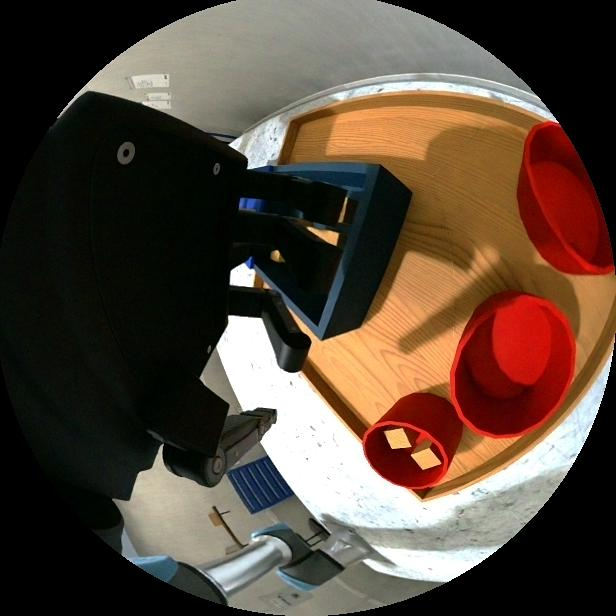

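Call:
move --pt "0 0 0 0 0 0 -1 -1 -1 0.4 1 1 0 0 0.0022 -0.0588 0.0085 0 0 0 -1 -1 0.715 -1 1 1 -0.15 0.4" --pt "0 0 0 0 0 0 -1 -1 -1 0.4 1 1 0 0 0.0418 -0.0573 -0.0603 0 0 0 -1 -1 0.715 -1 1 1 -0.15 0.4" --speed '[0.08,0.04]' --stop_force 5

Call:
move --pt "0 0 0 0 0 0 -1 -1 -1 0.4 1 1 0 0 -0.0183 -0.0007 -0.0025 0 0 0 -1 -1 0.715 -1 1 1 -0.15 0.4" --speed 0.03

Call:
move --pt "0 0 0 0 0 0 -1 -1 -1 0.4 1 1 0 0 -0.01 0 0.08 0 0 0 -1 -1 0.715 -1 1 1 -0.15 0.4" --speed 0.08

Call:
execute_actions --actions '[[[0,0,0,0,0,0,-1,-1,-1,0.4,1,1,0,0, 0,0,0,0,0,0,-1,-1,0.24,0.24,0.8,-1,-0.3,0.3]]]'

Scene clock: 497.07 s.
left_arm: end_effector_position=(+0.5251, +0.5130, +0.1035) hand_measured=(-1.000, -1.000, -1.000, +0.400, +1.000, +1.000) hand_load_n=(+0.0, +0.0, +0.0, +2.0, +0.0, +0.0) hand_stopped_by=(target, target, target, target, target, target) hand_force_limit=0.00 hand_speed=0.00 end_effector_quat_wxyz=(-0.270, +0.654, -0.653, +0.270) | right_arm: end_effector_position=(+0.4528, -0.6027, +0.0474) hand_measured=(-1.000, -1.000, +0.716, -1.000, +1.000, +1.000) hand_load_n=(+0.0, +0.0, +3.0, +0.5, +0.0, +0.0) hand_stopped_by=(target, target, target, target, target, target) hand_force_limit=-0.15 hand_speed=0.40 end_effector_quat_wxyz=(-0.327, +0.655, -0.608, +0.308)
Joint positions: left_arm=[4.289 -2.571 -0.651 2.04 -0.872 4.144] | right_arm=[-1.337 -0.339 0.433 1.258 0.657 -4.446]
Joint torques (N m): left_arm=[-9.13 48.12 29.52 -4.87 -0.83 -0.17] | right_arm=[-14.78 -70.6 -10.82 4.07 -1.9 -1.16]
Wrist force (N): left_arm=[0.3 0.4 0.1] | right_arm=[-0.5 -2.6 -1.5]
Wrist torque (N m): left_arm=[0.20 0.06 -0.14] | right_arm=[-0.05 0.17 -0.09]
Wrist force, peak (N): left_arm=[0.6 0.4 0.2] | right_arm=[0.0 -5.1 -6.8]
Hand target: left_arm +0.5251, +0.5130, +0.1035; -0.270, +0.654, -0.653, +0.270 | right_arm +0.4528, -0.6027, +0.0474; -0.327, +0.655, -0.608, +0.308 (not the last commanded pose)
Off the commanded pose: left_arm 0.000 m, 0 deg | right_arm 0.002 m, 0 deg.
move: contact (right_arm); path passed 1 of 2 targets

Scene clock: 498.03 s.
left_arm: end_effector_position=(+0.5251, +0.5130, +0.1035) hand_measured=(-1.000, -1.000, -1.000, +0.400, +1.000, +1.000) hand_load_n=(+0.0, +0.0, +0.0, +2.0, +0.0, +0.0) hand_stopped_by=(target, target, target, target, target, target) hand_force_limit=0.00 hand_speed=0.00 end_effector_quat_wxyz=(-0.270, +0.654, -0.653, +0.270) | right_arm: end_effector_position=(+0.4419, -0.6031, +0.0459) hand_measured=(-1.000, -1.000, +0.716, -1.000, +1.000, +1.000) hand_load_n=(+0.0, +0.5, +5.0, +0.0, +0.0, -0.5) hand_stopped_by=(target, target, target, target, target, target) hand_force_limit=-0.15 hand_speed=0.40 end_effector_quat_wxyz=(-0.327, +0.655, -0.608, +0.308)
Joint positions: left_arm=[4.289 -2.571 -0.651 2.04 -0.872 4.144] | right_arm=[-1.353 -0.356 0.477 1.251 0.654 -4.471]
Joint torques (N m): left_arm=[-9.93 47.52 29.98 -4.81 -0.7 0] | right_arm=[-14.69 -68.5 -9.77 -0.13 -1.25 -2.3]
Wrist force (N): left_arm=[0.4 0.4 0.2] | right_arm=[-0.3 -4.9 -3.2]
Wrist torque (N m): left_arm=[0.18 0.05 -0.13] | right_arm=[0.11 0.21 0.00]
Wrist force, peak (N): left_arm=[0.5 0.4 0.3] | right_arm=[-0.3 -5.0 -3.3]
Hand target: left_arm +0.5251, +0.5130, +0.1035; -0.270, +0.654, -0.653, +0.270 | right_arm +0.4418, -0.6031, +0.0459; -0.327, +0.655, -0.608, +0.308
Off the commanded pose: left_arm 0.000 m, 0 deg | right_arm 0.000 m, 0 deg.
move: done

Scene clock: 499.23 s.
left_arm: end_effector_position=(+0.5251, +0.5130, +0.1035) hand_measured=(-1.000, -1.000, -1.000, +0.400, +1.000, +1.000) hand_load_n=(+0.0, +0.0, +0.0, +2.0, +0.0, +0.0) hand_stopped_by=(target, target, target, target, target, target) hand_force_limit=0.00 hand_speed=0.00 end_effector_quat_wxyz=(-0.270, +0.654, -0.653, +0.270) | right_arm: end_effector_position=(+0.4358, -0.6031, +0.0938) hand_measured=(-1.000, -1.000, +0.716, -1.000, +1.000, +1.000) hand_load_n=(+0.0, +0.0, +0.0, +0.0, +0.0, +0.0) hand_stopped_by=(target, target, target, target, target, target) hand_force_limit=-0.15 hand_speed=0.40 end_effector_quat_wxyz=(-0.327, +0.655, -0.608, +0.308)
Joint positions: left_arm=[4.289 -2.571 -0.651 2.04 -0.872 4.144] | right_arm=[-1.361 -0.388 0.421 1.35 0.652 -4.485]
Joint torques (N m): left_arm=[-9.8 48.63 29.93 -4.79 -0.8 -0.01] | right_arm=[-14.27 -70.27 -25.48 4.33 -2.71 -2.28]
Wrist force (N): left_arm=[0.4 0.5 0.2] | right_arm=[-0.7 0.9 -1.2]
Wrist torque (N m): left_arm=[0.21 0.05 -0.13] | right_arm=[-0.09 0.20 0.11]
Wrist force, peak (N): left_arm=[0.4 0.5 0.2] | right_arm=[-0.2 -4.9 -2.8]
Hand target: left_arm +0.5251, +0.5130, +0.1035; -0.270, +0.654, -0.653, +0.270 | right_arm +0.4358, -0.6031, +0.0939; -0.327, +0.655, -0.608, +0.308
Off the commanded pose: left_arm 0.000 m, 0 deg | right_arm 0.000 m, 0 deg.
move: done

Scene clock: 500.33 s.
left_arm: end_effector_position=(+0.5251, +0.5130, +0.1035) hand_measured=(-1.000, -1.000, -1.000, +0.400, +1.000, +1.000) hand_load_n=(+0.0, +0.0, +0.0, +2.0, +0.0, +0.0) hand_stopped_by=(target, target, target, target, target, target) hand_force_limit=0.00 hand_speed=0.00 end_effector_quat_wxyz=(-0.270, +0.654, -0.653, +0.270) | right_arm: end_effector_position=(+0.4358, -0.6031, +0.0939) hand_measured=(-1.000, -1.000, +0.240, +0.240, +0.800, -1.000) hand_load_n=(+0.0, +0.0, +0.0, +0.0, +0.0, +0.0) hand_stopped_by=(target, target, target, target, target, target) hand_force_limit=-0.30 hand_speed=0.30 end_effector_quat_wxyz=(-0.327, +0.655, -0.608, +0.308)
Joint positions: left_arm=[4.289 -2.571 -0.651 2.04 -0.872 4.144] | right_arm=[-1.361 -0.388 0.421 1.35 0.652 -4.485]
Joint torques (N m): left_arm=[-8.67 48.73 30.17 -4.72 -0.88 0.02] | right_arm=[-14.16 -57.72 -24.55 4.35 -1.17 -2.03]
Wrist force (N): left_arm=[0.2 0.5 0.0] | right_arm=[-0.4 1.2 -0.9]
Wrist torque (N m): left_arm=[0.21 0.06 -0.14] | right_arm=[-0.06 0.13 0.15]
Wrist force, peak (N): left_arm=[0.6 0.4 0.2] | right_arm=[-0.6 1.1 -1.5]
Hand target: left_arm +0.5251, +0.5130, +0.1035; -0.270, +0.654, -0.653, +0.270 | right_arm +0.4358, -0.6031, +0.0939; -0.327, +0.655, -0.608, +0.308
Off the commanded pose: left_arm 0.000 m, 0 deg | right_arm 0.000 m, 0 deg.

Call:
move --pt "0 0 0 0 0 0 -1 -1 -1 0.4 1 1 0 0 0.0962 0.0447 -0.0065 0 0 0 -1 -1 0.24 0.24 0.8 -1 -0.3 0.3" --speed 0.12 --cameras '["cam_right_wrist"]'

Call:
zoom_image --camera "cam_right_wrist" --region '[290, 150, 470, 360]'

Scene clock: 509.53 s.
left_arm: end_effector_position=(+0.5251, +0.5130, +0.1035) hand_measured=(-1.000, -1.000, -1.000, +0.400, +1.000, +1.000) hand_load_n=(+0.0, +0.5, +0.0, +2.0, -0.5, +0.0) hand_stopped_by=(target, target, target, target, target, target) hand_force_limit=0.00 hand_speed=0.00 end_effector_quat_wxyz=(-0.270, +0.654, -0.653, +0.270) | right_arm: end_effector_position=(+0.4934, -0.5764, +0.0900) hand_measured=(-1.000, -1.000, +0.240, +0.240, +0.800, -1.000) hand_load_n=(+0.0, +0.0, +0.0, +0.0, +0.0, +0.0) hand_stopped_by=(target, target, target, target, target, target) hand_force_limit=-0.30 hand_speed=0.30 end_effector_quat_wxyz=(-0.327, +0.655, -0.608, +0.308)
Joint positions: left_arm=[4.289 -2.571 -0.651 2.04 -0.872 4.144] | right_arm=[-1.27 -0.4 0.428 1.243 0.674 -4.342]
Joint torques (N m): left_arm=[-9.87 49.06 28.56 -4.86 -0.63 -0.02] | right_arm=[8.85 -72.51 -18.32 0.25 0.14 2.1]
Wrist force (N): left_arm=[0.3 0.2 0.1] | right_arm=[-0.6 1.0 -0.9]
Wrist torque (N m): left_arm=[0.16 0.05 -0.12] | right_arm=[-0.10 0.16 -0.01]
Wrist force, peak (N): left_arm=[0.6 0.4 0.0] | right_arm=[0.1 1.9 -1.9]
Hand target: left_arm +0.5251, +0.5130, +0.1035; -0.270, +0.654, -0.653, +0.270 | right_arm +0.4936, -0.5763, +0.0900; -0.327, +0.655, -0.608, +0.308
Off the commanded pose: left_arm 0.000 m, 0 deg | right_arm 0.000 m, 0 deg.
move: done
camera_calibration:
cam_right_wrist: T_world_to_cam=[[-0.527944, -0.285192, -0.799963, 0.172618], [-0.596826, 0.794717, 0.11056, 0.742593], [0.604213, 0.535808, -0.589776, 0.175599], [0, 0, 0, 1]] pos_world=[0.428232, -0.63501, 0.159551]
Images, in order (width x height): cam_right_wrist 616x616.

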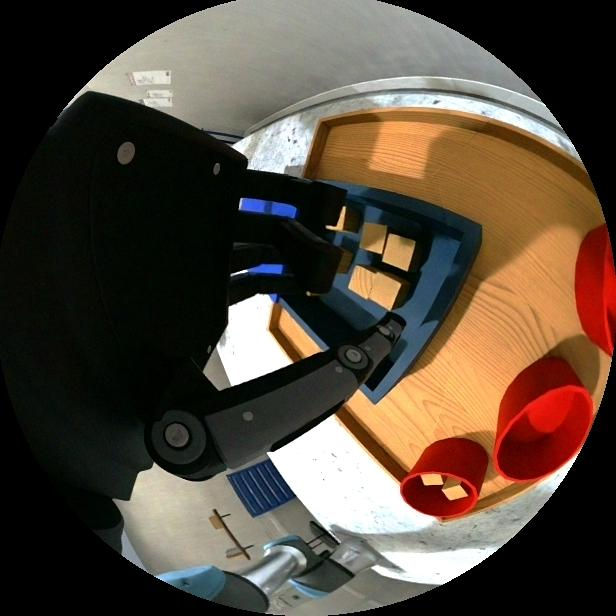

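Scaled by 2.400 from the camera's 616x616 image, which has a finer 880x880 frame.

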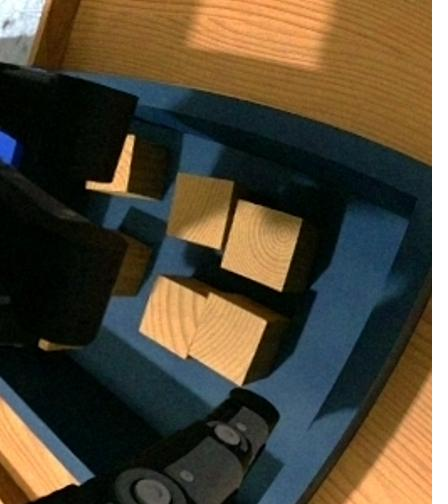

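Call:
move --pt "0 0 0 0 0 0 -1 -1 -1 0.4 1 1 0 0 0.0157 0.0014 -0.02 0 0 0 -1 -1 0.24 0.24 0.8 -1 -0.3 0.3" --pt "0 0 0 0 0 0 -1 -1 -1 0.4 1 1 0 0 0.0157 0.0014 -0.0842 0 0 0 -1 -1 0.24 0.24 0.8 -1 -0.3 0.3" --speed 0.05 --blend '[0.005,0]' --stop_force 8

Call:
execute_actions --actions '[[[0,0,0,0,0,0,-1,-1,-1,0.4,1,1,0,0, 0,0,0,0,0,0,-1,-1,-0.14,-0.14,0.1,-1,-0.2,-0.9]]]'

Call:
wait --seconds 1.5 --cameras '["cam_right_wrist"]'

Scene clock: 539.70 s.
left_arm: end_effector_position=(+0.5251, +0.5130, +0.1035) hand_measured=(-1.000, -1.000, -1.000, +0.400, +1.000, +1.000) hand_load_n=(+0.0, +0.5, +0.0, +1.5, +0.0, +0.0) hand_stopped_by=(target, target, target, target, target, target) hand_force_limit=0.00 hand_speed=0.00 end_effector_quat_wxyz=(-0.270, +0.654, -0.653, +0.270) | right_arm: end_effector_position=(+0.5029, -0.5754, +0.0593) hand_measured=(-1.000, -1.000, +0.240, +0.240, +0.800, -1.000) hand_load_n=(+0.0, +0.0, +0.0, +0.0, +0.0, +0.0) hand_stopped_by=(target, target, target, target, target, target) hand_force_limit=-0.30 hand_speed=0.30 end_effector_quat_wxyz=(-0.327, +0.655, -0.608, +0.308)
Joint positions: left_arm=[4.289 -2.571 -0.651 2.04 -0.872 4.144] | right_arm=[-1.257 -0.373 0.448 1.18 0.679 -4.322]
Joint torques (N m): left_arm=[-9.2 49.16 29.57 -4.69 -0.72 0.1] | right_arm=[4.08 -68.39 -23.88 3.31 0.32 -0.94]
Wrist force (N): left_arm=[0.3 0.2 0.2] | right_arm=[-1.7 -3.3 -4.0]
Wrist torque (N m): left_arm=[0.16 0.05 -0.12] | right_arm=[-0.03 0.14 -0.09]
Wrist force, peak (N): left_arm=[0.5 0.4 0.4] | right_arm=[1.5 -9.3 -11.8]
Hand target: left_arm +0.5251, +0.5130, +0.1035; -0.270, +0.654, -0.653, +0.270 | right_arm +0.5029, -0.5754, +0.0593; -0.327, +0.655, -0.608, +0.308 (not the last commanded pose)
Off the commanded pose: left_arm 0.000 m, 0 deg | right_arm 0.020 m, 0 deg.
move: contact (right_arm); path passed 1 of 2 targets

Scene clock: 543.20 s.
left_arm: end_effector_position=(+0.5251, +0.5130, +0.1035) hand_measured=(-1.000, -1.000, -1.000, +0.400, +1.000, +1.000) hand_load_n=(+0.0, +0.0, +0.0, +1.5, +0.0, +0.0) hand_stopped_by=(target, target, target, target, target, target) hand_force_limit=0.00 hand_speed=0.00 end_effector_quat_wxyz=(-0.270, +0.654, -0.653, +0.270) | right_arm: end_effector_position=(+0.5029, -0.5754, +0.0593) hand_measured=(-1.000, -1.000, -0.140, -0.140, +0.310, -1.000) hand_load_n=(+0.0, +0.0, +0.0, +0.0, +0.0, +0.0) hand_stopped_by=(target, target, target, target, moving, target) hand_force_limit=-0.20 hand_speed=-0.90 end_effector_quat_wxyz=(-0.327, +0.655, -0.608, +0.308)
Joint positions: left_arm=[4.289 -2.571 -0.651 2.04 -0.872 4.144] | right_arm=[-1.257 -0.373 0.448 1.18 0.679 -4.322]
Joint torques (N m): left_arm=[-10.39 49.35 29.6 -4.76 -0.57 0.23] | right_arm=[-4.12 -64.46 -23.89 1.09 -2.46 -0.87]
Wrist force (N): left_arm=[0.4 0.4 -0.1] | right_arm=[-0.2 1.2 -1.1]
Wrist torque (N m): left_arm=[0.20 0.03 -0.13] | right_arm=[-0.07 0.10 0.02]
Wrist force, peak (N): left_arm=[0.5 0.5 0.2] | right_arm=[-1.9 -3.4 -4.5]
Hand target: left_arm +0.5251, +0.5130, +0.1035; -0.270, +0.654, -0.653, +0.270 | right_arm +0.5029, -0.5754, +0.0593; -0.327, +0.655, -0.608, +0.308
Off the commanded pose: left_arm 0.000 m, 0 deg | right_arm 0.000 m, 0 deg.
not at rest: the robot was still moving 3 seconds after this call's last action.

Scene clock: 544.70 s.
left_arm: end_effector_position=(+0.5251, +0.5130, +0.1035) hand_measured=(-1.000, -1.000, -1.000, +0.400, +1.000, +1.000) hand_load_n=(+0.0, +0.0, +0.0, +1.5, +0.0, +0.0) hand_stopped_by=(target, target, target, target, target, target) hand_force_limit=0.00 hand_speed=0.00 end_effector_quat_wxyz=(-0.270, +0.654, -0.653, +0.270) | right_arm: end_effector_position=(+0.5029, -0.5754, +0.0593) hand_measured=(-1.000, -1.000, -0.140, -0.140, +0.100, -1.000) hand_load_n=(+0.5, +0.0, +0.0, +0.0, +0.0, +0.0) hand_stopped_by=(target, target, target, target, moving, target) hand_force_limit=-0.20 hand_speed=-0.90 end_effector_quat_wxyz=(-0.327, +0.655, -0.608, +0.308)
Joint positions: left_arm=[4.289 -2.571 -0.651 2.04 -0.872 4.144] | right_arm=[-1.257 -0.373 0.448 1.18 0.679 -4.322]
Joint torques (N m): left_arm=[-8.58 48.98 29.26 -4.81 -0.46 -0.04] | right_arm=[-4.28 -62.74 -23.63 0.2 -2.49 -0.84]
Wrist force (N): left_arm=[0.3 0.0 0.1] | right_arm=[-0.5 1.0 -1.2]
Wrist torque (N m): left_arm=[0.14 0.06 -0.12] | right_arm=[-0.09 0.14 -0.01]
Wrist force, peak (N): left_arm=[0.6 0.3 0.2] | right_arm=[-0.6 1.3 -1.5]
Hand target: left_arm +0.5251, +0.5130, +0.1035; -0.270, +0.654, -0.653, +0.270 | right_arm +0.5029, -0.5754, +0.0593; -0.327, +0.655, -0.608, +0.308
Off the commanded pose: left_arm 0.000 m, 0 deg | right_arm 0.000 m, 0 deg.
wait: 1.50 s; no rest
camera_calibration:
cam_right_wrist: T_world_to_cam=[[-0.528114, -0.285023, -0.79991, 0.153453], [-0.596996, 0.794522, 0.111044, 0.750769], [0.603896, 0.536187, -0.589756, 0.151709], [0, 0, 0, 1]] pos_world=[0.43763, -0.634109, 0.128852]
Images, in order (width x height): cam_right_wrist 616x616.

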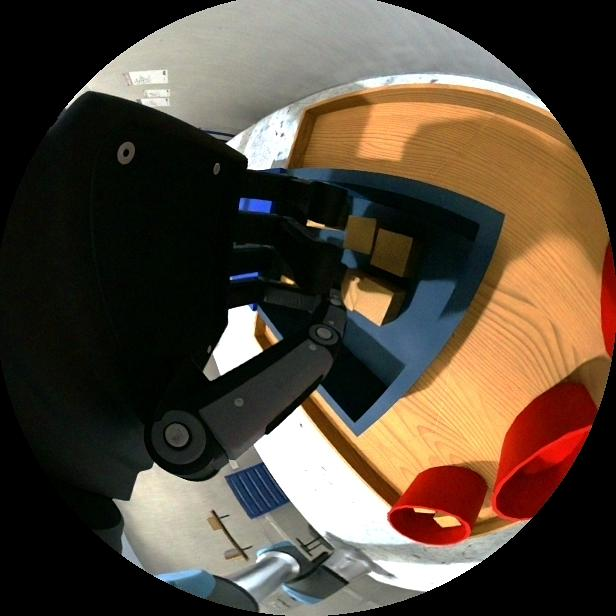

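Call:
move --pt "0 0 0 0 0 0 -1 -1 -1 0.4 1 1 0 0 0 0 0.03 0 0 0 -1 -1 -0.14 -0.14 0.1 -1 -0.2 -0.9" --speed 0.08

Call:
execute_actions --actions '[[[0,0,0,0,0,0,-1,-1,-1,0.4,1,1,0,0, 0,0,0,0,0,0,-1,-1,0.2,0.2,0.66,-1,-0.2,0]]]'

Call:
move --pt "0 0 0 0 0 0 -1 -1 -1 0.4 1 1 0 0 -0.0085 -0.0003 0 0 0 0 -1 -1 0.2 0.2 0.66 -1 -0.2 0" --pt "0 0 0 0 0 0 -1 -1 -1 0.4 1 1 0 0 -0.0085 -0.0003 -0.063 0 0 0 -1 -1 0.2 0.2 0.66 -1 -0.2 0" --speed 0.04 --stop_force 8 --cameras '["cam_right_wrist"]'

Scene clock: 564.93 s.
left_arm: end_effector_position=(+0.5251, +0.5130, +0.1035) hand_measured=(-1.000, -1.000, -1.000, +0.400, +1.000, +1.000) hand_load_n=(+0.0, +0.0, +0.0, +1.5, +0.0, +0.0) hand_stopped_by=(target, target, target, target, target, target) hand_force_limit=0.00 hand_speed=0.00 end_effector_quat_wxyz=(-0.270, +0.654, -0.653, +0.270) | right_arm: end_effector_position=(+0.5029, -0.5754, +0.0773) hand_measured=(-1.000, -1.000, -0.140, -0.140, +0.100, -1.000) hand_load_n=(+0.0, +0.0, +0.0, +0.0, +0.0, +0.0) hand_stopped_by=(target, target, target, target, target, target) hand_force_limit=-0.20 hand_speed=-0.90 end_effector_quat_wxyz=(-0.327, +0.655, -0.608, +0.308)
Joint positions: left_arm=[4.289 -2.571 -0.651 2.04 -0.872 4.144] | right_arm=[-1.257 -0.379 0.414 1.22 0.679 -4.322]
Joint torques (N m): left_arm=[-9.35 48.94 28.56 -4.62 -0.59 0.38] | right_arm=[-4.61 -56.82 -25.89 4.22 -2.39 -1.2]
Wrist force (N): left_arm=[0.3 0.3 0.1] | right_arm=[-0.1 0.9 -1.2]
Wrist torque (N m): left_arm=[0.18 0.06 -0.13] | right_arm=[-0.10 0.08 0.02]
Wrist force, peak (N): left_arm=[0.6 0.2 0.3] | right_arm=[-0.5 1.2 -1.6]
Hand target: left_arm +0.5251, +0.5130, +0.1035; -0.270, +0.654, -0.653, +0.270 | right_arm +0.5029, -0.5754, +0.0773; -0.327, +0.655, -0.608, +0.308
Off the commanded pose: left_arm 0.000 m, 0 deg | right_arm 0.000 m, 0 deg.
move: done

Scene clock: 565.63 s.
left_arm: end_effector_position=(+0.5251, +0.5130, +0.1035) hand_measured=(-1.000, -1.000, -1.000, +0.400, +1.000, +1.000) hand_load_n=(+0.0, +0.0, +0.0, +1.5, +0.0, +0.0) hand_stopped_by=(target, target, target, target, target, target) hand_force_limit=0.00 hand_speed=0.00 end_effector_quat_wxyz=(-0.270, +0.654, -0.653, +0.270) | right_arm: end_effector_position=(+0.5029, -0.5754, +0.0773) hand_measured=(-1.000, -1.000, +0.200, +0.200, +0.660, -1.000) hand_load_n=(+0.0, +0.0, +0.0, +0.0, +0.0, +0.0) hand_stopped_by=(target, target, target, target, target, target) hand_force_limit=-0.20 hand_speed=0.00 end_effector_quat_wxyz=(-0.327, +0.655, -0.608, +0.308)
Joint positions: left_arm=[4.289 -2.571 -0.651 2.04 -0.872 4.144] | right_arm=[-1.257 -0.379 0.414 1.22 0.679 -4.322]
Joint torques (N m): left_arm=[-9.31 47.7 29.5 -4.77 -0.64 0.1] | right_arm=[-3.7 -55.76 -25.94 4.14 -2.2 -1.31]
Wrist force (N): left_arm=[0.3 0.3 0.1] | right_arm=[-0.6 1.1 -1.2]
Wrist torque (N m): left_arm=[0.17 0.05 -0.13] | right_arm=[-0.07 0.15 0.00]
Wrist force, peak (N): left_arm=[0.5 0.3 0.1] | right_arm=[-0.5 1.2 -1.5]
Hand target: left_arm +0.5251, +0.5130, +0.1035; -0.270, +0.654, -0.653, +0.270 | right_arm +0.5029, -0.5754, +0.0773; -0.327, +0.655, -0.608, +0.308
Off the commanded pose: left_arm 0.000 m, 0 deg | right_arm 0.000 m, 0 deg.

Scene clock: 567.83 s.
left_arm: end_effector_position=(+0.5251, +0.5130, +0.1035) hand_measured=(-1.000, -1.000, -1.000, +0.400, +1.000, +1.000) hand_load_n=(+0.0, +0.0, +0.0, +2.0, +0.0, -0.5) hand_stopped_by=(target, target, target, target, target, target) hand_force_limit=0.00 hand_speed=0.00 end_effector_quat_wxyz=(-0.270, +0.654, -0.653, +0.270) | right_arm: end_effector_position=(+0.4978, -0.5756, +0.0395) hand_measured=(-1.000, -1.000, +0.200, +0.200, +0.660, -1.000) hand_load_n=(+0.0, +0.0, +0.0, +0.0, +0.0, +0.0) hand_stopped_by=(target, target, target, target, target, target) hand_force_limit=-0.20 hand_speed=0.00 end_effector_quat_wxyz=(-0.327, +0.655, -0.608, +0.308)
Joint positions: left_arm=[4.289 -2.571 -0.651 2.04 -0.872 4.144] | right_arm=[-1.264 -0.373 0.501 1.135 0.676 -4.332]
Joint torques (N m): left_arm=[-8.54 48.27 29.83 -4.76 -0.54 0.31] | right_arm=[-12.54 -55.79 -11.28 0.21 -2.67 1.26]
Wrist force (N): left_arm=[0.5 0.3 0.0] | right_arm=[-0.3 1.0 -1.4]
Wrist torque (N m): left_arm=[0.18 0.03 -0.12] | right_arm=[-0.08 0.13 0.17]
Wrist force, peak (N): left_arm=[0.6 0.4 0.2] | right_arm=[-0.5 1.0 -1.8]
Hand target: left_arm +0.5251, +0.5130, +0.1035; -0.270, +0.654, -0.653, +0.270 | right_arm +0.4978, -0.5756, +0.0395; -0.327, +0.655, -0.608, +0.308
Off the commanded pose: left_arm 0.000 m, 0 deg | right_arm 0.000 m, 0 deg.
move: done
camera_calibration:
cam_right_wrist: T_world_to_cam=[[-0.528081, -0.284995, -0.799942, 0.134872], [-0.596961, 0.794553, 0.111008, 0.750091], [0.60396, 0.536155, -0.58972, 0.143167], [0, 0, 0, 1]] pos_world=[0.432531, -0.634309, 0.109052]
Images, in order (width x height): cam_right_wrist 616x616.

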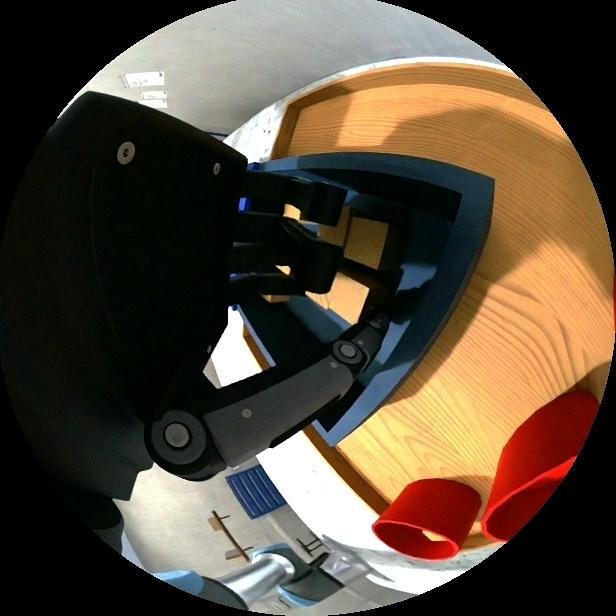

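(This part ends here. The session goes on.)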